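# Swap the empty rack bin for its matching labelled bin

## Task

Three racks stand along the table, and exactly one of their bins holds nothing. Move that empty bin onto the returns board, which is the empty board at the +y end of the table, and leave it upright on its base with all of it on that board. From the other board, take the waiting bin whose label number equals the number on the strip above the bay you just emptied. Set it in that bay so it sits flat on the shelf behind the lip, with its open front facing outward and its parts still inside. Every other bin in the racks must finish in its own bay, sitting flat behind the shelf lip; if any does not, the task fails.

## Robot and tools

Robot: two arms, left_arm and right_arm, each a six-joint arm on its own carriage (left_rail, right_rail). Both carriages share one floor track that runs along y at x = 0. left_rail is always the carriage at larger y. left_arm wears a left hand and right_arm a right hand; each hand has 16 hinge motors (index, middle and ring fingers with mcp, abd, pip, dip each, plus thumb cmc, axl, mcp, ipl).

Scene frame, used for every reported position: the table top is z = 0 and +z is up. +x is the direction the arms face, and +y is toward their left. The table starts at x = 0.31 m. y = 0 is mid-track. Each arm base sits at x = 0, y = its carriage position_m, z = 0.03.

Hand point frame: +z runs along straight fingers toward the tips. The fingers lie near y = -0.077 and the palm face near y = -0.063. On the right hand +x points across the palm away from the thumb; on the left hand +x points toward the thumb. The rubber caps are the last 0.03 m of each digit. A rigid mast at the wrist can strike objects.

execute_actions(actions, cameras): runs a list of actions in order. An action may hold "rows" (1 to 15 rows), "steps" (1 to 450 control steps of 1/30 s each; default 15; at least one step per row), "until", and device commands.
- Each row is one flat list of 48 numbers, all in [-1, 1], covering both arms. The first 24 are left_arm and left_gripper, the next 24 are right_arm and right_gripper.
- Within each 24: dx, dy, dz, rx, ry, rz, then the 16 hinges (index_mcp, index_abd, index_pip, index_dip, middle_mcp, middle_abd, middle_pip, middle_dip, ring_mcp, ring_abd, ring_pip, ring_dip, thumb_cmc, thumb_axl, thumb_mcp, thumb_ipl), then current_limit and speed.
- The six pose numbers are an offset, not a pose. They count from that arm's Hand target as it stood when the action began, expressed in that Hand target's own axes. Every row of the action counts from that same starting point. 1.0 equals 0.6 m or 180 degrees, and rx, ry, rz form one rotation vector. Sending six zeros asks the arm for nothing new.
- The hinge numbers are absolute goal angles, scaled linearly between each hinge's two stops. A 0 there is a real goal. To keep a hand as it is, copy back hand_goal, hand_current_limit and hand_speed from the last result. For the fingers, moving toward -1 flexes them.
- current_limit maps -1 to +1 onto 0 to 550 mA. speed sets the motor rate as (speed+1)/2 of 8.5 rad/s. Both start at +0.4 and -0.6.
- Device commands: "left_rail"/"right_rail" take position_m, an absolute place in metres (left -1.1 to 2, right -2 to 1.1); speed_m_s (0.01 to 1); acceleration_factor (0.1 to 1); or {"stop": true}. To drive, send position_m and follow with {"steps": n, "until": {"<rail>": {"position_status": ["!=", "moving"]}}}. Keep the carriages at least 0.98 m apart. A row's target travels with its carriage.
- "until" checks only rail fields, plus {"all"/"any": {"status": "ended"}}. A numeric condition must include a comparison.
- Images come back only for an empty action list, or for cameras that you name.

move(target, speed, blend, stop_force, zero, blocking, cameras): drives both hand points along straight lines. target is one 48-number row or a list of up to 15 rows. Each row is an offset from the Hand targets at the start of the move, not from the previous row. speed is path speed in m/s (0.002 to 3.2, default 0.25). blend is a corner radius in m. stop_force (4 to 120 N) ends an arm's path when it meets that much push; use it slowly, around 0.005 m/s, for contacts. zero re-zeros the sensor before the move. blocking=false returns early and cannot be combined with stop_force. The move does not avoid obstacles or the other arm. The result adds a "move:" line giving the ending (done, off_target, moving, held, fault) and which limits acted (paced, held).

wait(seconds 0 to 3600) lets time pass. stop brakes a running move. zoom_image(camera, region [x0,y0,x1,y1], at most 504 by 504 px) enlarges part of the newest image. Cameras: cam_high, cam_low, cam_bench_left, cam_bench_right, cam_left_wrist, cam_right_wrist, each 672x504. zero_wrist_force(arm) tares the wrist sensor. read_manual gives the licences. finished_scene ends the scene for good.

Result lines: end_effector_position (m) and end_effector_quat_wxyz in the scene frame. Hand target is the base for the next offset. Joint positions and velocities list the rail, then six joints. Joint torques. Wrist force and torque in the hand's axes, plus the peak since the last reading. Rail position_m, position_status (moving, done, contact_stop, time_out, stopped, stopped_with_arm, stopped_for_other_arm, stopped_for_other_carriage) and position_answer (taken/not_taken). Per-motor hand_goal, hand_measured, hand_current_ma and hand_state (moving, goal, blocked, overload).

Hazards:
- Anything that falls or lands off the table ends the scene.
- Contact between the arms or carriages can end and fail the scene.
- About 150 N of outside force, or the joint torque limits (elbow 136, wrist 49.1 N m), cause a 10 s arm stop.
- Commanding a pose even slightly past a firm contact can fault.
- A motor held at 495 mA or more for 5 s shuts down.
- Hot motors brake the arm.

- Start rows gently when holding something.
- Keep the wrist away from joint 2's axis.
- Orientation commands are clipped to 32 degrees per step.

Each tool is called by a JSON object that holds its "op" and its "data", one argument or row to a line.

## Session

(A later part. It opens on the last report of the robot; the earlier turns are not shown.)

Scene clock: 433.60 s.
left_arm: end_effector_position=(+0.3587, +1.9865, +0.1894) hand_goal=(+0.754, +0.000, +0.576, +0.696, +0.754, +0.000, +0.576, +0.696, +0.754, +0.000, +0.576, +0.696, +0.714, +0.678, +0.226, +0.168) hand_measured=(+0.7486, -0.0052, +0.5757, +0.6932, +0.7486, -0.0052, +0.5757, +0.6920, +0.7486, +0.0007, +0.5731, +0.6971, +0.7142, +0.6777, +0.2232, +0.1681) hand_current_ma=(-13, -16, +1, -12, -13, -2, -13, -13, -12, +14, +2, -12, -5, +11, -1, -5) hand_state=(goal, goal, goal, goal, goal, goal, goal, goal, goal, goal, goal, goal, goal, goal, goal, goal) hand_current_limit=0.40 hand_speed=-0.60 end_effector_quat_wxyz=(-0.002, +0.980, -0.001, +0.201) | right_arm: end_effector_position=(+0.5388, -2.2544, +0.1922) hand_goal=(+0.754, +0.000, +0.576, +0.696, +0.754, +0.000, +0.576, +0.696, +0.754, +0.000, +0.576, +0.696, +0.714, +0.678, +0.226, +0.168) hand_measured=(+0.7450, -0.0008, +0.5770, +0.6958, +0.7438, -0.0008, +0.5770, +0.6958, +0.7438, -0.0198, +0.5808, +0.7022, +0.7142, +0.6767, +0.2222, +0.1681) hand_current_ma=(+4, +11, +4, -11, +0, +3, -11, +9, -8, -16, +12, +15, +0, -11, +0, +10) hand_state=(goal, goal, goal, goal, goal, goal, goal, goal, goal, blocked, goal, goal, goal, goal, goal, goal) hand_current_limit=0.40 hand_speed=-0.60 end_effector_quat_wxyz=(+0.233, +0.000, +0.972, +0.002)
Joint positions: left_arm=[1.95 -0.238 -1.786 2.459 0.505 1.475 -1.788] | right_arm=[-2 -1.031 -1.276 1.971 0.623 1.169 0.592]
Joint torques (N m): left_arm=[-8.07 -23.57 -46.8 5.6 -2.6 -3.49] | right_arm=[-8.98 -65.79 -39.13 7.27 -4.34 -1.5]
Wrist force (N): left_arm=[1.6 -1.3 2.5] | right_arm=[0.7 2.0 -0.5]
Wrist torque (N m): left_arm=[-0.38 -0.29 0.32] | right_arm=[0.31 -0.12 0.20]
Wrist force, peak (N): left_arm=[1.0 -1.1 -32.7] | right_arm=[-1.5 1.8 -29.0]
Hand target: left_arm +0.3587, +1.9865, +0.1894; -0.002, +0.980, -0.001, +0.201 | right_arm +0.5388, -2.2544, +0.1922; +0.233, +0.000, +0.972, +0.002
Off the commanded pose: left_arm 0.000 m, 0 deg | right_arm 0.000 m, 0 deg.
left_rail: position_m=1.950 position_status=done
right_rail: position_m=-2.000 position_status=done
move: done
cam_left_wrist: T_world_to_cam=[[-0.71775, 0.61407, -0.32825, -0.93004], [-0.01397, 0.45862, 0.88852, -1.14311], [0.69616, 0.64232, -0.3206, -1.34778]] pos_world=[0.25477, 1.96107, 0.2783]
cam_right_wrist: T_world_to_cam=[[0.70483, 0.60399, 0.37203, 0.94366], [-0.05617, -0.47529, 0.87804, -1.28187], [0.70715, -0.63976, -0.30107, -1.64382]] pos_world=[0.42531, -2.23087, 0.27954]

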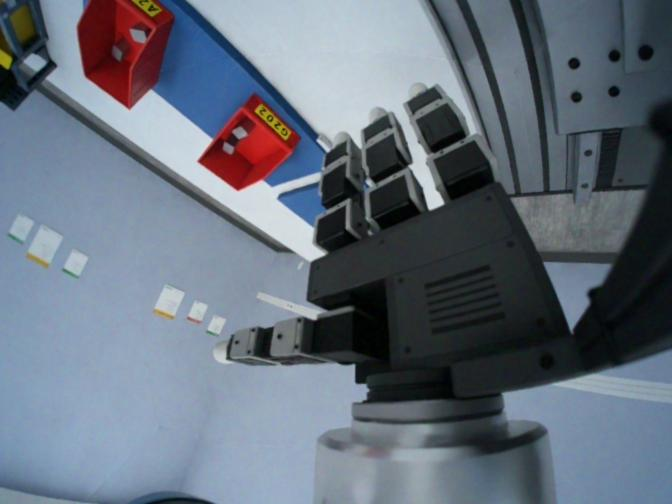

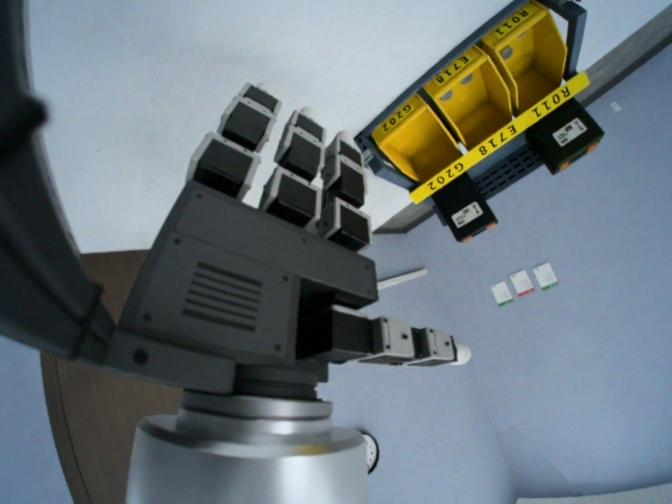

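{"op": "execute_actions", "data": {
  "actions": [
    {"left_rail":{"position_m":1.6},"steps":90,"until":{"left_rail":{"position_status":["!=","moving"]}}}
  ]
}}

{"op": "move", "data": {
  "target": [0.1665,-0.64,-0.13,0.2880,0.2887,0.4361,0.754,0,0.576,0.696,0.754,0,0.576,0.696,0.754,0,0.576,0.696,0.714,0.678,0.226,0.168,0.4,-0.6,-0.098,0,-0.152,0.2732,-0.2717,-0.4450,0.754,0,0.576,0.696,0.754,0,0.576,0.696,0.754,0,0.576,0.696,0.714,0.678,0.226,0.168,0.4,-0.6],
  "speed": 0.25,
  "cameras": ["cam_left_wrist","cam_right_wrist"]
}}

Scene clock: 762.97 s.
left_arm: end_effector_position=(+0.3587, +1.6365, +0.1894) hand_goal=(+0.754, +0.000, +0.576, +0.696, +0.754, +0.000, +0.576, +0.696, +0.754, +0.000, +0.576, +0.696, +0.714, +0.678, +0.226, +0.168) hand_measured=(+0.7498, -0.0052, +0.5757, +0.6920, +0.7498, -0.0052, +0.5757, +0.6920, +0.7511, -0.0008, +0.5731, +0.6983, +0.7129, +0.6777, +0.2242, +0.1681) hand_current_ma=(-18, -8, -7, -10, -7, +4, -9, -9, -14, +6, -1, -5, -7, +0, +1, +1) hand_state=(goal, goal, goal, goal, goal, goal, goal, goal, goal, goal, goal, goal, goal, goal, goal, goal) hand_current_limit=0.40 hand_speed=-0.60 end_effector_quat_wxyz=(-0.002, +0.980, -0.001, +0.201) | right_arm: end_effector_position=(+0.5388, -2.2544, +0.1922) hand_goal=(+0.754, +0.000, +0.576, +0.696, +0.754, +0.000, +0.576, +0.696, +0.754, +0.000, +0.576, +0.696, +0.714, +0.678, +0.226, +0.168) hand_measured=(+0.7450, -0.0008, +0.5770, +0.6958, +0.7438, -0.0008, +0.5757, +0.6958, +0.7438, -0.0198, +0.5808, +0.7022, +0.7142, +0.6767, +0.2222, +0.1672) hand_current_ma=(+12, +5, +7, -8, +1, -6, +0, +7, +5, -17, +7, +14, -5, -18, -4, +5) hand_state=(goal, goal, goal, goal, goal, goal, goal, goal, goal, blocked, goal, goal, goal, goal, goal, goal) hand_current_limit=0.40 hand_speed=-0.60 end_effector_quat_wxyz=(+0.233, +0.000, +0.972, +0.002)
Joint positions: left_arm=[1.6 -0.238 -1.786 2.458 0.505 1.475 -1.788] | right_arm=[-2 -1.031 -1.277 1.971 0.623 1.169 0.592]
Joint torques (N m): left_arm=[4.68 -13.72 -40.33 3.95 0.79 -3.59] | right_arm=[-12.31 -66.93 -39.25 7.24 -3.79 -1.62]
Wrist force (N): left_arm=[1.5 -1.3 3.0] | right_arm=[1.1 1.9 0.4]
Wrist torque (N m): left_arm=[-0.41 -0.27 0.30] | right_arm=[0.22 -0.20 0.24]
Wrist force, peak (N): left_arm=[1.3 -3.2 2.8] | right_arm=[0.9 2.4 0.0]
Hand target: left_arm +0.3587, +1.6366, +0.1894; -0.002, +0.980, -0.001, +0.201 | right_arm +0.5388, -2.2544, +0.1922; +0.233, +0.000, +0.972, +0.002
Off the commanded pose: left_arm 0.000 m, 0 deg | right_arm 0.000 m, 0 deg.
left_rail: position_m=1.600 position_status=done
right_rail: position_m=-2.000 position_status=done

Scene clock: 767.47 s.
left_arm: end_effector_position=(+0.4200, +2.0201, +0.3017) hand_goal=(+0.754, +0.000, +0.576, +0.696, +0.754, +0.000, +0.576, +0.696, +0.754, +0.000, +0.576, +0.696, +0.714, +0.678, +0.226, +0.168) hand_measured=(+0.7450, -0.0052, +0.5757, +0.6920, +0.7462, -0.0052, +0.5757, +0.6920, +0.7462, +0.0007, +0.5731, +0.6971, +0.7079, +0.6777, +0.2242, +0.1681) hand_current_ma=(-18, -12, -4, -10, -20, +7, -6, -7, -25, +1, -6, -6, -21, +2, +0, -3) hand_state=(goal, goal, goal, goal, goal, goal, goal, goal, goal, goal, goal, goal, goal, goal, goal, goal) hand_current_limit=0.40 hand_speed=-0.60 end_effector_quat_wxyz=(+0.500, -0.500, +0.500, -0.500) | right_arm: end_effector_position=(+0.5498, -2.2548, +0.3002) hand_goal=(+0.754, +0.000, +0.576, +0.696, +0.754, +0.000, +0.576, +0.696, +0.754, +0.000, +0.576, +0.696, +0.714, +0.678, +0.226, +0.168) hand_measured=(+0.7402, -0.0008, +0.5770, +0.6958, +0.7378, -0.0008, +0.5770, +0.6958, +0.7402, -0.0096, +0.5757, +0.6971, +0.7029, +0.6777, +0.2222, +0.1672) hand_current_ma=(+7, +8, +9, -12, +0, -6, +4, +6, +2, -10, +12, +13, -1, -6, +1, +13) hand_state=(goal, goal, goal, goal, goal, goal, goal, goal, goal, goal, goal, goal, goal, goal, goal, goal) hand_current_limit=0.40 hand_speed=-0.60 end_effector_quat_wxyz=(+0.500, -0.500, +0.500, -0.500)
Joint positions: left_arm=[1.6 0.823 -1.626 2.212 -0.586 2.393 -0.001] | right_arm=[-2 -1.179 -1.749 2.32 -0.571 0.393 0.001]
Joint torques (N m): left_arm=[12.86 -23.48 -54.36 -4.42 3.16 -3.57] | right_arm=[-11.49 -31.97 -31.3 -4.25 -3.1 2.22]
Wrist force (N): left_arm=[1.9 -0.7 2.4] | right_arm=[0.4 1.8 0.1]
Wrist torque (N m): left_arm=[-0.87 -0.32 0.21] | right_arm=[0.29 -0.25 -0.30]
Wrist force, peak (N): left_arm=[1.5 -1.2 3.4] | right_arm=[0.8 2.6 0.0]
Hand target: left_arm +0.4200, +2.0201, +0.3017; +0.500, -0.500, +0.500, -0.500 | right_arm +0.5498, -2.2548, +0.3002; +0.500, -0.500, +0.500, -0.500
Off the commanded pose: left_arm 0.000 m, 0 deg | right_arm 0.000 m, 0 deg.
left_rail: position_m=1.600 position_status=done
right_rail: position_m=-2.000 position_status=done
move: done
cam_left_wrist: T_world_to_cam=[[0.02032, 0.79048, 0.61215, -1.81987], [-0.82099, -0.33623, 0.46143, 0.81606], [0.57058, -0.51194, 0.64215, 0.71791]] pos_world=[0.29732, 2.08049, 0.27647]
cam_right_wrist: T_world_to_cam=[[-0.0087, 0.79633, -0.6048, 2.01514], [-0.80909, 0.34982, 0.47224, 1.01982], [0.58763, 0.49344, 0.64126, 0.71861]] pos_world=[0.42038, -2.31606, 0.27635]

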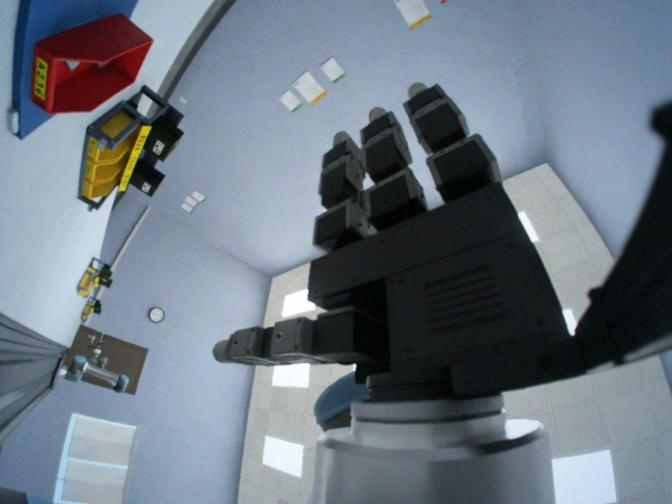

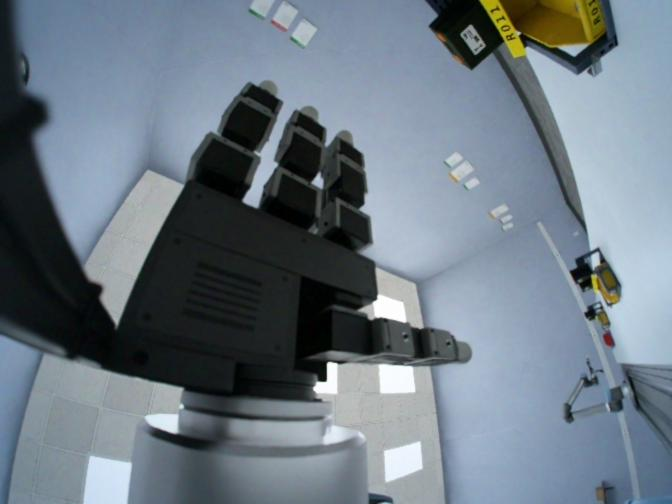

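{"op": "move", "data": {
  "target": [0,0,0,0,0,0,-0.479,0,0.5766,0.6957,-0.479,0,0.5766,0.6957,0.3425,0,-0.956,-0.174,-0.657,0.678,-0.2697,0.8595,0.5,-0.6,0,0,0,0,0,0,-0.479,0,0.5766,0.6957,-0.479,0,0.5766,0.6957,0.3425,0,-0.956,-0.174,-0.657,0.678,-0.2697,0.8595,0.5,-0.6],
  "cameras": ["cam_left_wrist","cam_right_wrist"]
}}

Scene clock: 780.47 s.
left_arm: end_effector_position=(+0.4200, +2.0201, +0.3017) hand_goal=(-0.478, +0.000, +0.576, +0.696, -0.478, +0.000, +0.576, +0.696, +0.342, +0.000, -0.956, -0.174, -0.656, +0.678, -0.270, +0.860) hand_measured=(-0.4826, -0.0052, +0.5757, +0.6932, -0.4826, -0.0052, +0.5757, +0.6920, +0.3314, -0.0008, -0.9538, -0.1731, -0.6559, +0.6798, -0.2686, +0.8598) hand_current_ma=(-18, -12, -4, -5, -16, +0, -17, -9, -30, +8, +4, -11, -3, +8, +10, -10) hand_state=(goal, goal, goal, goal, goal, goal, goal, goal, goal, goal, goal, goal, goal, goal, goal, goal) hand_current_limit=0.50 hand_speed=-0.60 end_effector_quat_wxyz=(+0.500, -0.500, +0.500, -0.500) | right_arm: end_effector_position=(+0.5498, -2.2548, +0.3002) hand_goal=(-0.478, +0.000, +0.576, +0.696, -0.478, +0.000, +0.576, +0.696, +0.342, +0.000, -0.956, -0.174, -0.656, +0.678, -0.270, +0.860) hand_measured=(-0.4838, -0.0008, +0.5770, +0.6958, -0.4838, -0.0008, +0.5770, +0.6971, +0.3229, -0.0096, -0.9474, -0.1719, -0.6521, +0.6798, -0.2647, +0.8579) hand_current_ma=(+4, +10, +11, -11, +5, -3, -2, +8, -4, -10, +6, +15, -1, -5, +8, +7) hand_state=(goal, goal, goal, goal, goal, goal, goal, goal, goal, goal, goal, goal, goal, goal, goal, goal) hand_current_limit=0.50 hand_speed=-0.60 end_effector_quat_wxyz=(+0.500, -0.500, +0.500, -0.500)
Joint positions: left_arm=[1.6 0.823 -1.626 2.212 -0.586 2.393 -0.001] | right_arm=[-2 -1.179 -1.749 2.32 -0.571 0.393 0.001]
Joint torques (N m): left_arm=[12.79 -25.18 -44.6 -4.1 2.76 -3.29] | right_arm=[-9.81 -31.53 -33.45 -4.13 -2.84 2.19]
Wrist force (N): left_arm=[1.3 -0.6 2.5] | right_arm=[0.5 1.5 -0.2]
Wrist torque (N m): left_arm=[-0.76 -0.25 0.11] | right_arm=[0.38 -0.26 -0.24]
Wrist force, peak (N): left_arm=[1.8 -2.2 2.5] | right_arm=[0.6 2.2 -0.1]
Hand target: left_arm +0.4200, +2.0201, +0.3017; +0.500, -0.500, +0.500, -0.500 | right_arm +0.5498, -2.2548, +0.3002; +0.500, -0.500, +0.500, -0.500
Off the commanded pose: left_arm 0.000 m, 0 deg | right_arm 0.000 m, 0 deg.
left_rail: position_m=1.600 position_status=done
right_rail: position_m=-2.000 position_status=done
move: done
cam_left_wrist: T_world_to_cam=[[0.02023, 0.79049, 0.61214, -1.81986], [-0.82107, -0.33622, 0.46131, 0.81608], [0.57047, -0.51194, 0.64224, 0.71791]] pos_world=[0.29732, 2.08049, 0.27647]
cam_right_wrist: T_world_to_cam=[[-0.00865, 0.79631, -0.60483, 2.01502], [-0.80913, 0.34983, 0.47215, 1.01993], [0.58756, 0.49347, 0.64129, 0.71875]] pos_world=[0.42038, -2.31606, 0.27625]

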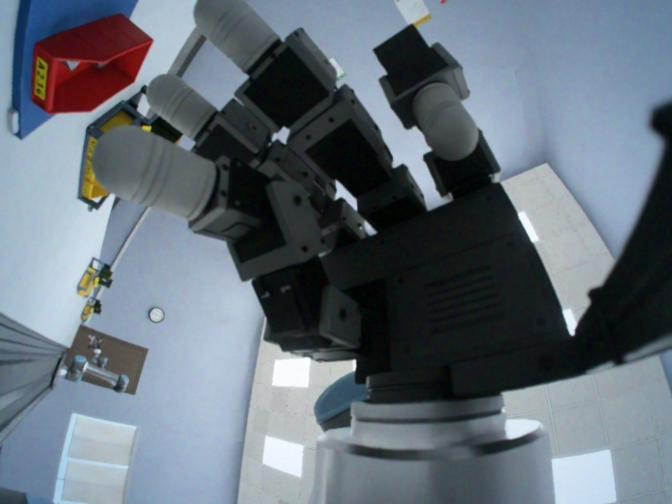

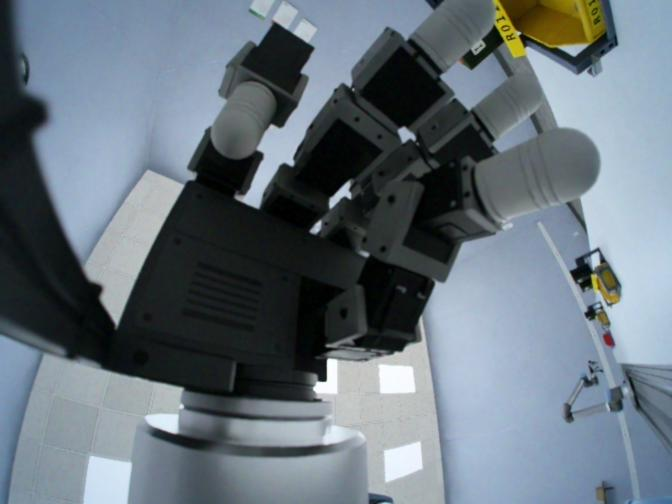

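{"op": "move", "data": {
  "target": [-0.0032,0.2362,0.3083,0.0222,0,0,-0.5479,0,0.6496,0.6377,-0.5479,0,0.6496,0.6377,0.959,-0.667,0.5766,0.6957,-0.6643,0.678,-0.2809,0.8811,0.5,-0.6,0.067,0.2337,0.10,0.0222,0,0,-0.5479,0,0.6496,0.6377,-0.5479,0,0.6496,0.6377,0.959,-0.667,0.5766,0.6957,-0.6643,0.678,-0.2809,0.8811,0.5,-0.6],
  "speed": 0.2,
  "cameras": ["cam_left_wrist","cam_right_wrist"]
}}

Scene clock: 905.07 s.
left_arm: end_effector_position=(+0.6050, +2.0220, +0.1601) hand_goal=(-0.548, +0.000, +0.650, +0.638, -0.548, +0.000, +0.650, +0.638, +0.960, -0.666, +0.576, +0.696, -0.664, +0.678, -0.280, +0.882) hand_measured=(-0.5514, -0.0052, +0.6475, +0.6397, -0.5514, -0.0052, +0.6475, +0.6372, +0.9464, -0.6703, +0.5718, +0.6958, -0.6609, +0.6809, -0.2756, +0.8808) hand_current_ma=(-7, -11, -1, -1, -15, -11, -14, -14, -33, +3, -8, -3, -3, +17, +15, -13) hand_state=(goal, goal, goal, goal, goal, goal, goal, goal, goal, goal, goal, goal, goal, goal, goal, goal) hand_current_limit=0.50 hand_speed=-0.60 end_effector_quat_wxyz=(+0.517, -0.482, +0.482, -0.517) | right_arm: end_effector_position=(+0.6098, -2.2950, +0.1600) hand_goal=(-0.548, +0.000, +0.650, +0.638, -0.548, +0.000, +0.650, +0.638, +0.960, -0.666, +0.576, +0.696, -0.664, +0.678, -0.280, +0.882) hand_measured=(-0.5502, -0.0008, +0.6450, +0.6423, -0.5502, -0.0008, +0.6450, +0.6410, +0.9319, -0.6645, +0.5654, +0.6932, -0.6584, +0.6798, -0.2696, +0.8779) hand_current_ma=(+10, +8, +3, -12, +5, -2, -9, +6, -8, -10, +4, +3, -2, -6, +6, +3) hand_state=(goal, goal, goal, goal, goal, goal, goal, goal, blocked, goal, goal, goal, goal, goal, goal, goal) hand_current_limit=0.50 hand_speed=-0.60 end_effector_quat_wxyz=(+0.517, -0.482, +0.482, -0.517)
Joint positions: left_arm=[1.6 0.588 -1.276 2.183 -0.991 2.157 -0.047] | right_arm=[-2 -1.098 -1.405 2.368 -1.115 0.478 0.136]
Joint torques (N m): left_arm=[-8.11 -47.68 -45.01 -4.94 -2.7 -3.42] | right_arm=[14.29 -29.72 -35.89 -4.94 4.08 2.42]
Wrist force (N): left_arm=[1.8 -1.0 2.3] | right_arm=[0.7 1.4 0.1]
Wrist torque (N m): left_arm=[-0.83 -0.30 0.13] | right_arm=[0.33 -0.28 -0.22]
Wrist force, peak (N): left_arm=[2.1 -0.2 3.5] | right_arm=[1.0 2.4 0.8]
Hand target: left_arm +0.6050, +2.0220, +0.1601; +0.517, -0.482, +0.482, -0.517 | right_arm +0.6098, -2.2950, +0.1600; +0.517, -0.482, +0.482, -0.517
Off the commanded pose: left_arm 0.000 m, 0 deg | right_arm 0.000 m, 0 deg.
left_rail: position_m=1.600 position_status=done
right_rail: position_m=-2.000 position_status=done
move: done
cam_left_wrist: T_world_to_cam=[[-0.02245, 0.79045, 0.61211, -1.71253], [-0.85114, -0.3363, 0.40306, 1.0616], [0.52446, -0.51194, 0.68034, 0.72606]] pos_world=[0.48433, 2.08239, 0.1264]
cam_right_wrist: T_world_to_cam=[[0.03352, 0.79627, -0.60401, 1.93692], [-0.84005, 0.34987, 0.41462, 1.17693], [0.54147, 0.4935, 0.68064, 0.81514]] pos_world=[0.48237, -2.35636, 0.12712]

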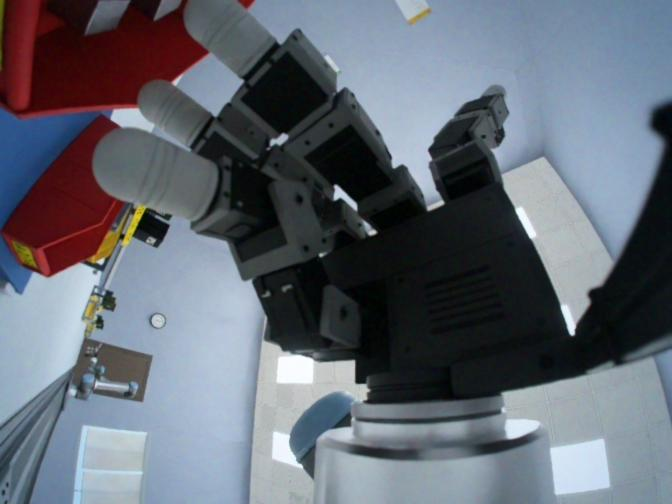

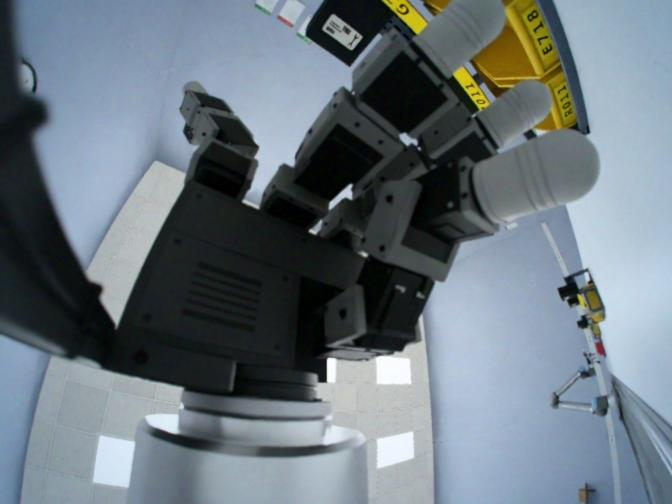

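{"op": "zoom_image", "data": {
  "camera": "cam_left_wrist",
  "region": [0, 0, 260, 220]
}}

Scaled by 1.938 from the camera's image (finer frame: 960x720).

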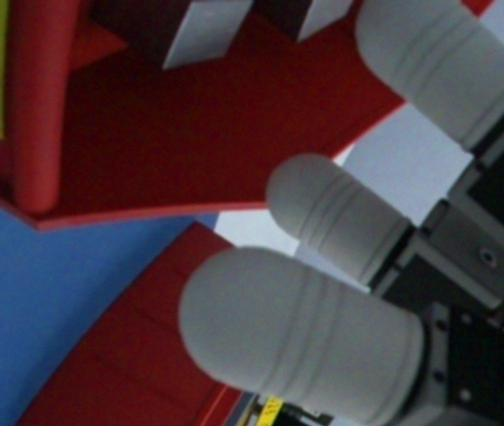

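{"op": "move", "data": {
  "target": [0,0.1143,-0.0013,0,0,0,-0.6438,0,0.6934,0.6957,-0.6438,0,0.6934,0.6957,0.959,-0.667,0.5766,0.6957,-0.6643,0.678,-0.2809,0.8811,0.5,-0.6,0,0,0,0,0,0,-0.5479,0,0.6496,0.6377,-0.5479,0,0.6496,0.6377,0.959,-0.667,0.5766,0.6957,-0.6643,0.678,-0.2809,0.8811,0.5,-0.6],
  "speed": 0.03,
  "stop_force": 8,
  "cameras": ["cam_left_wrist","cam_bench_left"]
}}

{"op": "zoom_image", "data": {
  "camera": "cam_left_wrist",
  "region": [0, 0, 260, 220]
}}

{"op": "zoom_image", "data": {
  "camera": "cam_bench_left",
  "region": [380, 130, 540, 290]
}}

Scene clock: 968.13 s.
left_arm: end_effector_position=(+0.6091, +2.0220, +0.0916) hand_goal=(-0.644, +0.000, +0.694, +0.696, -0.644, +0.000, +0.694, +0.696, +0.960, -0.666, +0.576, +0.696, -0.664, +0.678, -0.280, +0.882) hand_measured=(-0.6479, -0.0052, +0.6912, +0.6932, -0.6467, -0.0052, +0.6912, +0.6958, +0.9476, -0.6718, +0.5718, +0.6958, -0.6609, +0.6809, -0.2756, +0.8808) hand_current_ma=(-12, -15, +2, -8, -9, +11, -12, -7, -33, -2, -9, -7, +2, +2, +19, -7) hand_state=(goal, goal, goal, goal, goal, goal, goal, goal, goal, goal, goal, goal, goal, goal, goal, goal) hand_current_limit=0.50 hand_speed=-0.60 end_effector_quat_wxyz=(+0.517, -0.482, +0.482, -0.517) | right_arm: end_effector_position=(+0.6098, -2.2950, +0.1600) hand_goal=(-0.548, +0.000, +0.650, +0.638, -0.548, +0.000, +0.650, +0.638, +0.960, -0.666, +0.576, +0.696, -0.664, +0.678, -0.280, +0.882) hand_measured=(-0.5502, -0.0008, +0.6450, +0.6423, -0.5502, -0.0008, +0.6450, +0.6423, +0.9319, -0.6660, +0.5654, +0.6932, -0.6584, +0.6798, -0.2686, +0.8779) hand_current_ma=(+3, +9, +0, -9, +4, -1, -13, +7, -18, -10, +0, +9, +4, -14, +8, +0) hand_state=(goal, goal, goal, goal, goal, goal, goal, goal, blocked, goal, goal, goal, goal, goal, goal, goal) hand_current_limit=0.50 hand_speed=-0.60 end_effector_quat_wxyz=(+0.517, -0.482, +0.482, -0.517)
Joint positions: left_arm=[1.6 0.584 -1.159 2.202 -1.127 2.153 -0.047] | right_arm=[-2 -1.098 -1.405 2.368 -1.115 0.478 0.136]
Joint torques (N m): left_arm=[-7.87 -51.28 -10.63 -4.98 -2.71 -1.58] | right_arm=[10.77 -29.61 -27.41 -5.31 3.53 2.06]
Wrist force (N): left_arm=[1.9 -0.6 2.6] | right_arm=[0.6 1.5 0.0]
Wrist torque (N m): left_arm=[-0.78 -0.31 0.07] | right_arm=[0.34 -0.26 -0.22]
Wrist force, peak (N): left_arm=[2.0 -1.3 2.8] | right_arm=[0.6 2.1 -0.1]
Hand target: left_arm +0.6091, +2.0220, +0.0916; +0.517, -0.482, +0.482, -0.517 | right_arm +0.6098, -2.2950, +0.1600; +0.517, -0.482, +0.482, -0.517
Off the commanded pose: left_arm 0.000 m, 0 deg | right_arm 0.000 m, 0 deg.
left_rail: position_m=1.600 position_status=done
right_rail: position_m=-2.000 position_status=done
move: done
cam_left_wrist: T_world_to_cam=[[-0.02245, 0.79045, 0.61211, -1.67051], [-0.85119, -0.33626, 0.40301, 1.09263], [0.52438, -0.51197, 0.68037, 0.7706]] pos_world=[0.48843, 2.08239, 0.0579]
Images, in order (width x height): cam_bench_left 672x504, cam_left_wrist 672x504.

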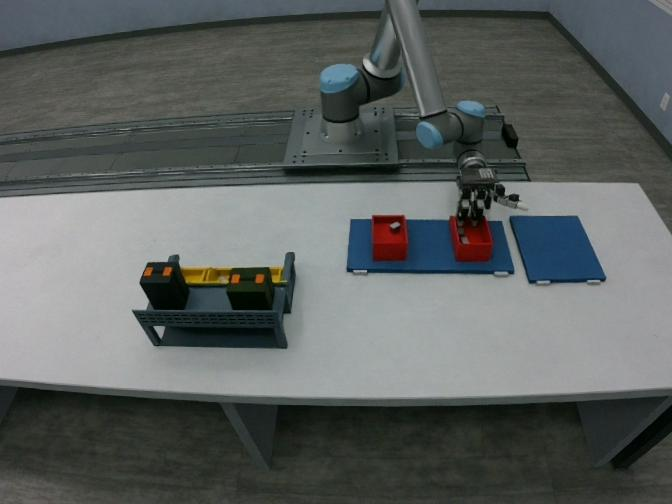

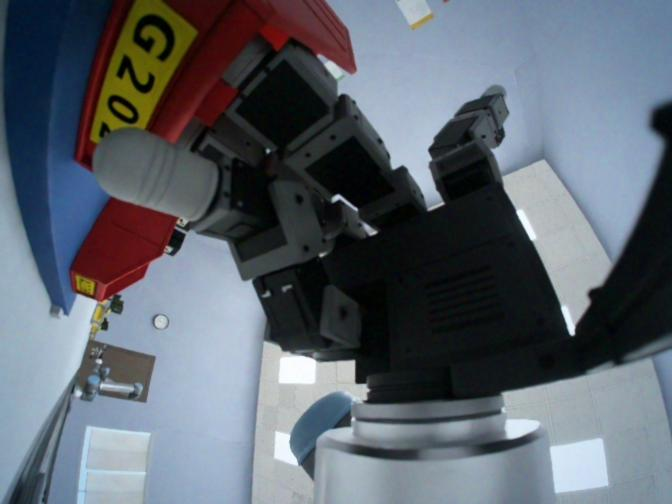

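Scaled by 1.938 from the camera's image (finer frame: 960x720).

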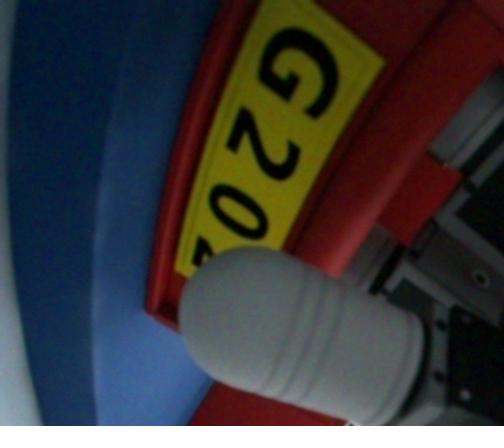

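Scaled by 3.150.

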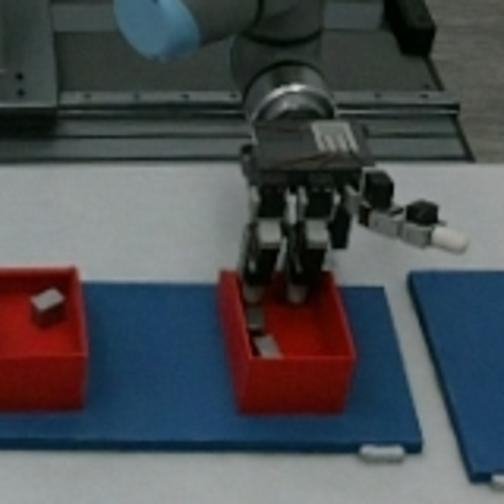

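{"op": "move", "data": {
  "target": [0,0,0,0,0,0,-0.8356,0,0.7664,0.7391,-0.8356,0,0.7664,0.7391,0.959,-0.667,0.5766,0.6957,-0.6643,0.678,-0.3034,0.5568,0.5,-0.92,0,0,0,0,0,0,-0.5479,0,0.6496,0.6377,-0.5479,0,0.6496,0.6377,0.959,-0.667,0.5766,0.6957,-0.6643,0.678,-0.2809,0.8811,0.5,-0.6],
  "cameras": ["cam_left_wrist","cam_bench_left"]
}}

{"op": "zoom_image", "data": {
  "camera": "cam_left_wrist",
  "region": [0, 0, 260, 220]
}}

{"op": "zoom_image", "data": {
  "camera": "cam_bench_left",
  "region": [380, 130, 540, 290]
}}

Scene clock: 987.50 s.
left_arm: end_effector_position=(+0.6091, +2.0220, +0.0916) hand_goal=(-0.836, +0.000, +0.766, +0.740, -0.836, +0.000, +0.766, +0.740, +0.960, -0.666, +0.576, +0.696, -0.664, +0.678, -0.304, +0.556) hand_measured=(-0.7407, -0.0052, +0.7912, +0.7506, -0.7443, -0.0052, +0.7900, +0.7506, +0.9464, -0.6718, +0.5705, +0.6958, -0.6609, +0.6809, -0.2469, +0.6979) hand_current_ma=(+348, -12, +66, +15, +344, +7, +47, +22, -40, +6, -10, -13, -11, +10, +242, +402) hand_state=(blocked, goal, blocked, goal, blocked, goal, blocked, goal, goal, goal, goal, goal, goal, goal, blocked, blocked) hand_current_limit=0.50 hand_speed=-0.92 end_effector_quat_wxyz=(+0.517, -0.482, +0.482, -0.517) | right_arm: end_effector_position=(+0.6098, -2.2950, +0.1600) hand_goal=(-0.548, +0.000, +0.650, +0.638, -0.548, +0.000, +0.650, +0.638, +0.960, -0.666, +0.576, +0.696, -0.664, +0.678, -0.280, +0.882) hand_measured=(-0.5502, -0.0008, +0.6450, +0.6423, -0.5502, -0.0008, +0.6463, +0.6410, +0.9319, -0.6645, +0.5641, +0.6932, -0.6584, +0.6798, -0.2696, +0.8779) hand_current_ma=(+11, +4, +10, -11, +4, -1, -7, +7, -10, -8, +6, +6, +6, -15, +10, +9) hand_state=(goal, goal, goal, goal, goal, goal, goal, goal, blocked, goal, goal, goal, goal, goal, goal, goal) hand_current_limit=0.50 hand_speed=-0.60 end_effector_quat_wxyz=(+0.517, -0.482, +0.482, -0.517)
Joint positions: left_arm=[1.6 0.584 -1.159 2.202 -1.127 2.153 -0.047] | right_arm=[-2 -1.098 -1.405 2.368 -1.115 0.478 0.136]
Joint torques (N m): left_arm=[-5.2 -53.23 -12.33 -4.37 -2.37 -2.24] | right_arm=[7.72 -29.92 -26.39 -4.73 3.13 2.26]
Wrist force (N): left_arm=[1.3 -5.8 0.2] | right_arm=[0.4 1.8 -0.3]
Wrist torque (N m): left_arm=[-1.21 -0.22 0.01] | right_arm=[0.42 -0.22 -0.23]
Wrist force, peak (N): left_arm=[2.0 -5.6 0.2] | right_arm=[0.9 1.9 0.3]
Hand target: left_arm +0.6091, +2.0220, +0.0916; +0.517, -0.482, +0.482, -0.517 | right_arm +0.6098, -2.2950, +0.1600; +0.517, -0.482, +0.482, -0.517
Off the commanded pose: left_arm 0.000 m, 0 deg | right_arm 0.000 m, 0 deg.
left_rail: position_m=1.600 position_status=done
right_rail: position_m=-2.000 position_status=done
move: done
cam_left_wrist: T_world_to_cam=[[-0.02249, 0.79049, 0.61207, -1.67056], [-0.85121, -0.33624, 0.40298, 1.0926], [0.52435, -0.51194, 0.68043, 0.77054]] pos_world=[0.48843, 2.08239, 0.0579]
Images, in order (width x height): cam_bench_left 672x504, cam_left_wrist 672x504.

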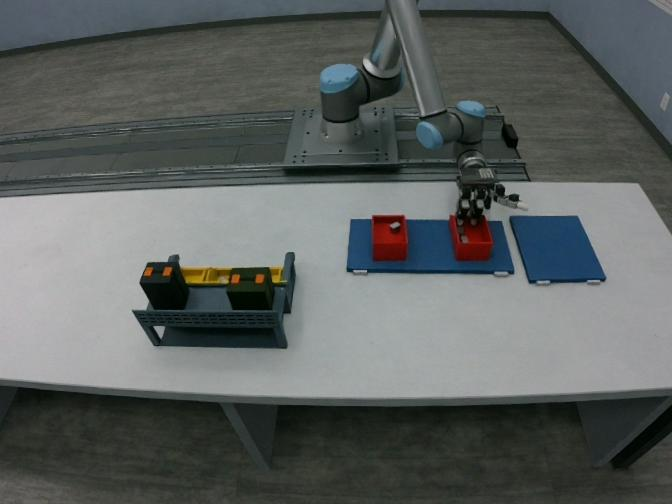

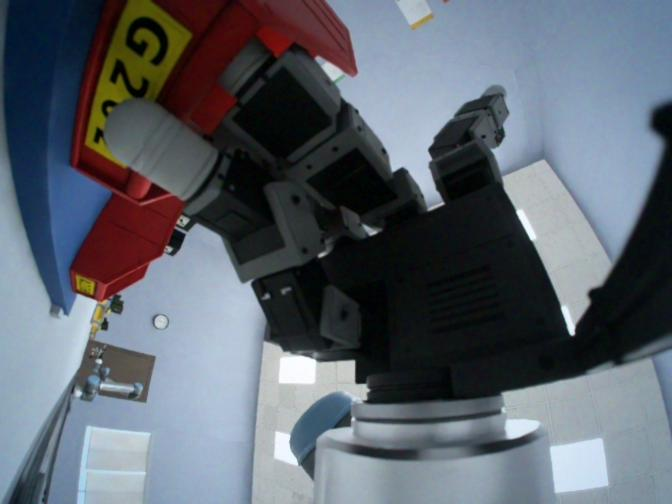

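Scaled by 1.938 from the camera's image (finer frame: 960x720).

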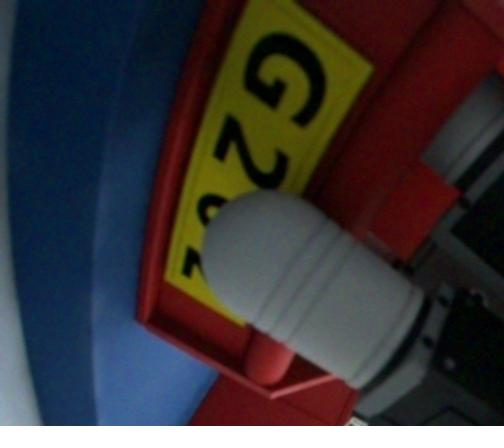

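Scaled by 3.150.

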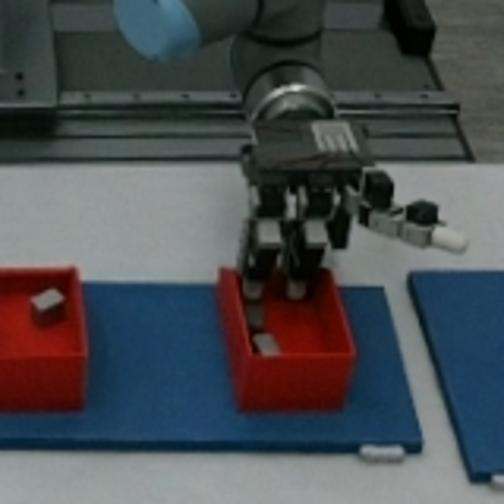

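{"op": "move", "data": {
  "target": [0,-0.0333,0.0023,0,0,0,-0.8356,0,0.7664,0.7391,-0.8356,0,0.7664,0.7391,0.959,-0.667,0.5766,0.6957,-0.6643,0.678,-0.3034,0.5568,0.5,-0.92,0,0,0,0,0,0,-0.5479,0,0.6496,0.6377,-0.5479,0,0.6496,0.6377,0.959,-0.667,0.5766,0.6957,-0.6643,0.678,-0.2809,0.8811,0.5,-0.6],
  "speed": 0.03,
  "cameras": ["cam_left_wrist","cam_bench_left"]
}}

{"op": "zoom_image", "data": {
  "camera": "cam_left_wrist",
  "region": [0, 0, 360, 320]
}}

{"op": "zoom_image", "data": {
  "camera": "cam_bench_left",
  "region": [380, 130, 540, 290]
}}

Scene clock: 1002.27 s.
left_arm: end_effector_position=(+0.6090, +2.0220, +0.1116) hand_goal=(-0.836, +0.000, +0.766, +0.740, -0.836, +0.000, +0.766, +0.740, +0.960, -0.666, +0.576, +0.696, -0.664, +0.678, -0.304, +0.556) hand_measured=(-0.7383, -0.0052, +0.8118, +0.7620, -0.7407, -0.0037, +0.8105, +0.7633, +0.9464, -0.6718, +0.5705, +0.6958, -0.6597, +0.6809, -0.2320, +0.6388) hand_current_ma=(+371, -9, +129, +62, +354, +4, +112, +51, -36, +2, -9, -9, -4, +17, +322, +400) hand_state=(blocked, goal, blocked, blocked, blocked, goal, blocked, blocked, goal, goal, goal, goal, goal, goal, blocked, blocked) hand_current_limit=0.50 hand_speed=-0.92 end_effector_quat_wxyz=(+0.517, -0.482, +0.482, -0.517) | right_arm: end_effector_position=(+0.6098, -2.2950, +0.1600) hand_goal=(-0.548, +0.000, +0.650, +0.638, -0.548, +0.000, +0.650, +0.638, +0.960, -0.666, +0.576, +0.696, -0.664, +0.678, -0.280, +0.882) hand_measured=(-0.5502, -0.0008, +0.6450, +0.6423, -0.5502, -0.0008, +0.6463, +0.6423, +0.9319, -0.6645, +0.5654, +0.6932, -0.6584, +0.6798, -0.2696, +0.8779) hand_current_ma=(+11, +4, +7, -12, +2, -3, -6, +7, -9, -12, +4, +9, +7, -13, +11, +2) hand_state=(goal, goal, goal, goal, goal, goal, goal, goal, blocked, goal, goal, goal, goal, goal, goal, goal) hand_current_limit=0.50 hand_speed=-0.60 end_effector_quat_wxyz=(+0.517, -0.482, +0.482, -0.517)
Joint positions: left_arm=[1.6 0.584 -1.194 2.197 -1.087 2.153 -0.047] | right_arm=[-2 -1.098 -1.405 2.368 -1.115 0.478 0.136]
Joint torques (N m): left_arm=[6.9 -75.28 -42.85 -0.56 0.73 -0.84] | right_arm=[5.47 -30.11 -26.19 -5 2.91 1.98]
Wrist force (N): left_arm=[1.7 1.3 2.7] | right_arm=[0.3 1.7 0.2]
Wrist torque (N m): left_arm=[-0.67 -0.28 0.03] | right_arm=[0.36 -0.23 -0.24]
Wrist force, peak (N): left_arm=[1.7 -6.1 -0.4] | right_arm=[0.5 2.0 0.3]
Hand target: left_arm +0.6090, +2.0220, +0.1116; +0.517, -0.482, +0.482, -0.517 | right_arm +0.6098, -2.2950, +0.1600; +0.517, -0.482, +0.482, -0.517
Off the commanded pose: left_arm 0.000 m, 0 deg | right_arm 0.000 m, 0 deg.
left_rail: position_m=1.600 position_status=done
right_rail: position_m=-2.000 position_status=done
move: done
cam_left_wrist: T_world_to_cam=[[-0.02249, 0.79048, 0.61207, -1.6828], [-0.85116, -0.33628, 0.40303, 1.0846], [0.52442, -0.51191, 0.68039, 0.75685]] pos_world=[0.48843, 2.08239, 0.0779]
Images, in order (width x height): cam_bench_left 672x504, cam_left_wrist 672x504.

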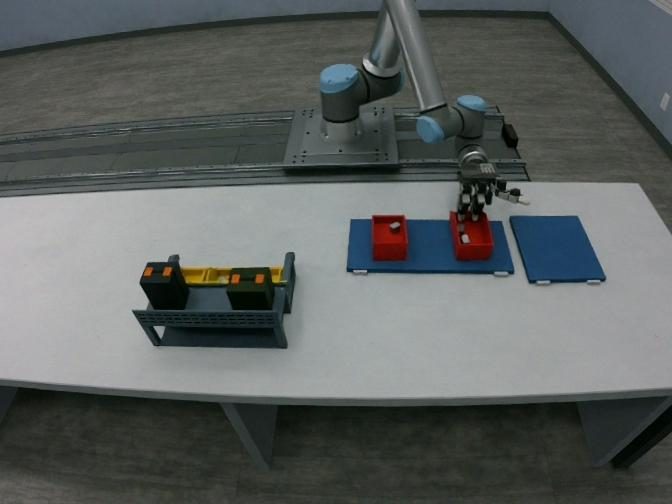

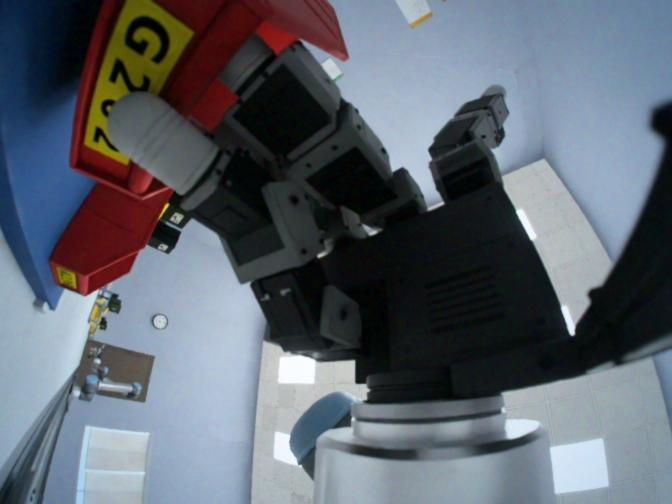

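Scaled by 1.400 from the camera's image (finer frame: 960x720).

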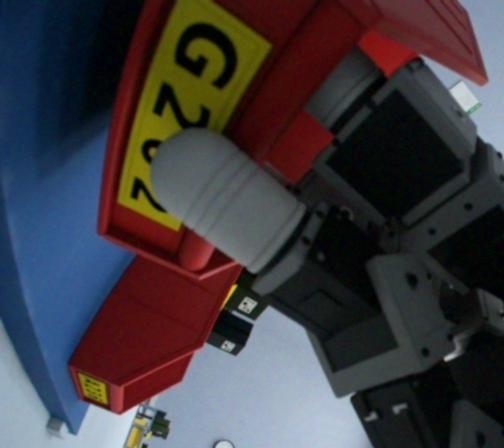

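Scaled by 3.150.

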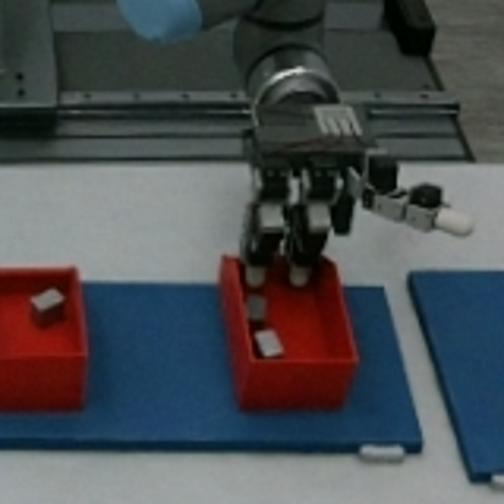

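{"op": "move", "data": {
  "target": [0,-0.0666,0.0046,0,0,0,-0.8356,0,0.7664,0.7391,-0.8356,0,0.7664,0.7391,0.959,-0.667,0.5766,0.6957,-0.6643,0.678,-0.3034,0.5568,0.6,-0.92,0,0,0,0,0,0,-0.5479,0,0.6496,0.6377,-0.5479,0,0.6496,0.6377,0.959,-0.667,0.5766,0.6957,-0.6643,0.678,-0.2809,0.8811,0.5,-0.6],
  "speed": 0.03,
  "cameras": ["cam_left_wrist","cam_bench_left"]
}}

{"op": "zoom_image", "data": {
  "camera": "cam_left_wrist",
  "region": [0, 0, 360, 320]
}}

{"op": "zoom_image", "data": {
  "camera": "cam_bench_left",
  "region": [380, 130, 540, 290]
}}

Scene clock: 1013.33 s.
left_arm: end_effector_position=(+0.6090, +2.0220, +0.1516) hand_goal=(-0.836, +0.000, +0.766, +0.740, -0.836, +0.000, +0.766, +0.740, +0.960, -0.666, +0.576, +0.696, -0.664, +0.678, -0.304, +0.556) hand_measured=(-0.7371, -0.0052, +0.8143, +0.7646, -0.7407, -0.0052, +0.8105, +0.7633, +0.9464, -0.6703, +0.5718, +0.6958, -0.6597, +0.6809, -0.2320, +0.6350) hand_current_ma=(+375, -10, +131, +48, +354, +2, +117, +53, -32, +3, -5, -17, -7, +11, +332, +368) hand_state=(blocked, goal, blocked, blocked, blocked, goal, blocked, blocked, goal, goal, goal, goal, goal, goal, blocked, blocked) hand_current_limit=0.60 hand_speed=-0.92 end_effector_quat_wxyz=(+0.517, -0.482, +0.482, -0.517) | right_arm: end_effector_position=(+0.6098, -2.2950, +0.1600) hand_goal=(-0.548, +0.000, +0.650, +0.638, -0.548, +0.000, +0.650, +0.638, +0.960, -0.666, +0.576, +0.696, -0.664, +0.678, -0.280, +0.882) hand_measured=(-0.5502, +0.0007, +0.6450, +0.6423, -0.5502, -0.0008, +0.6463, +0.6410, +0.9307, -0.6660, +0.5654, +0.6932, -0.6584, +0.6798, -0.2696, +0.8779) hand_current_ma=(+9, +10, +9, -7, +6, +2, -8, +8, -19, -7, +0, +10, +2, -5, +11, +9) hand_state=(goal, goal, goal, goal, goal, goal, goal, goal, blocked, goal, goal, goal, goal, goal, goal, goal) hand_current_limit=0.50 hand_speed=-0.60 end_effector_quat_wxyz=(+0.517, -0.482, +0.482, -0.517)
Joint positions: left_arm=[1.6 0.584 -1.26 2.182 -1.006 2.153 -0.047] | right_arm=[-2 -1.098 -1.405 2.368 -1.115 0.478 0.136]
Joint torques (N m): left_arm=[7.5 -70.99 -45.28 -0.22 2.32 -0.68] | right_arm=[2.56 -31.78 -27.01 -4.67 2.49 2.11]
Wrist force (N): left_arm=[1.5 0.7 3.5] | right_arm=[0.6 2.0 0.2]
Wrist torque (N m): left_arm=[-0.74 -0.26 0.03] | right_arm=[0.40 -0.27 -0.21]
Wrist force, peak (N): left_arm=[1.8 0.7 4.0] | right_arm=[0.9 1.9 0.3]
Hand target: left_arm +0.6090, +2.0220, +0.1517; +0.517, -0.482, +0.482, -0.517 | right_arm +0.6098, -2.2950, +0.1600; +0.517, -0.482, +0.482, -0.517
Off the commanded pose: left_arm 0.000 m, 0 deg | right_arm 0.000 m, 0 deg.
left_rail: position_m=1.600 position_status=done
right_rail: position_m=-2.000 position_status=done
move: done
cam_left_wrist: T_world_to_cam=[[-0.02249, 0.79049, 0.61207, -1.70729], [-0.85121, -0.33624, 0.40298, 1.06833], [0.52435, -0.51194, 0.68043, 0.72977]] pos_world=[0.48833, 2.08239, 0.1179]
Images, in order (width x height): cam_bench_left 672x504, cam_left_wrist 672x504.

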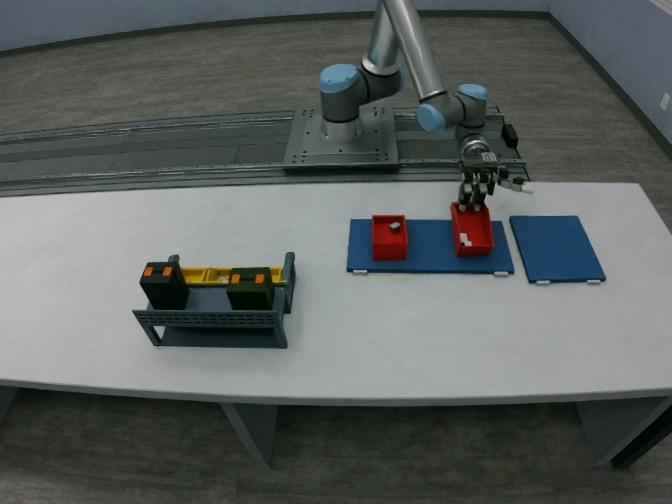

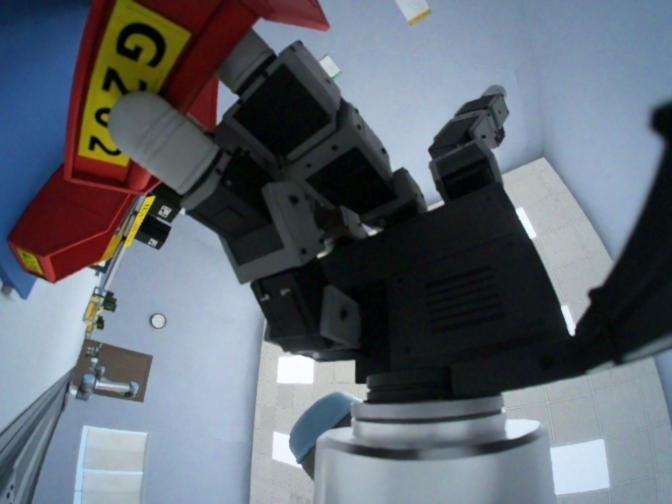

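Scaled by 1.400 from the camera's image (finer frame: 960x720).

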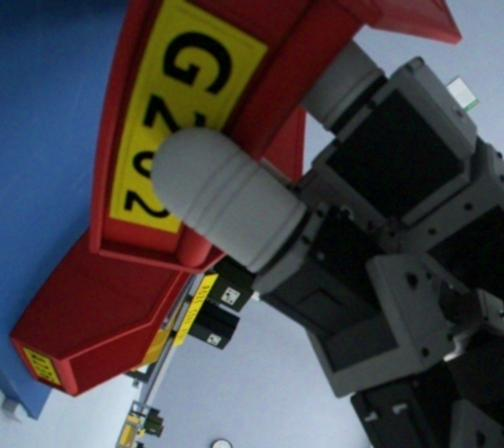

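Scaled by 3.150.

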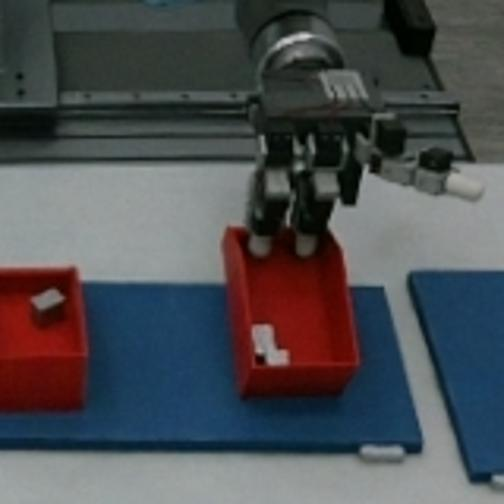

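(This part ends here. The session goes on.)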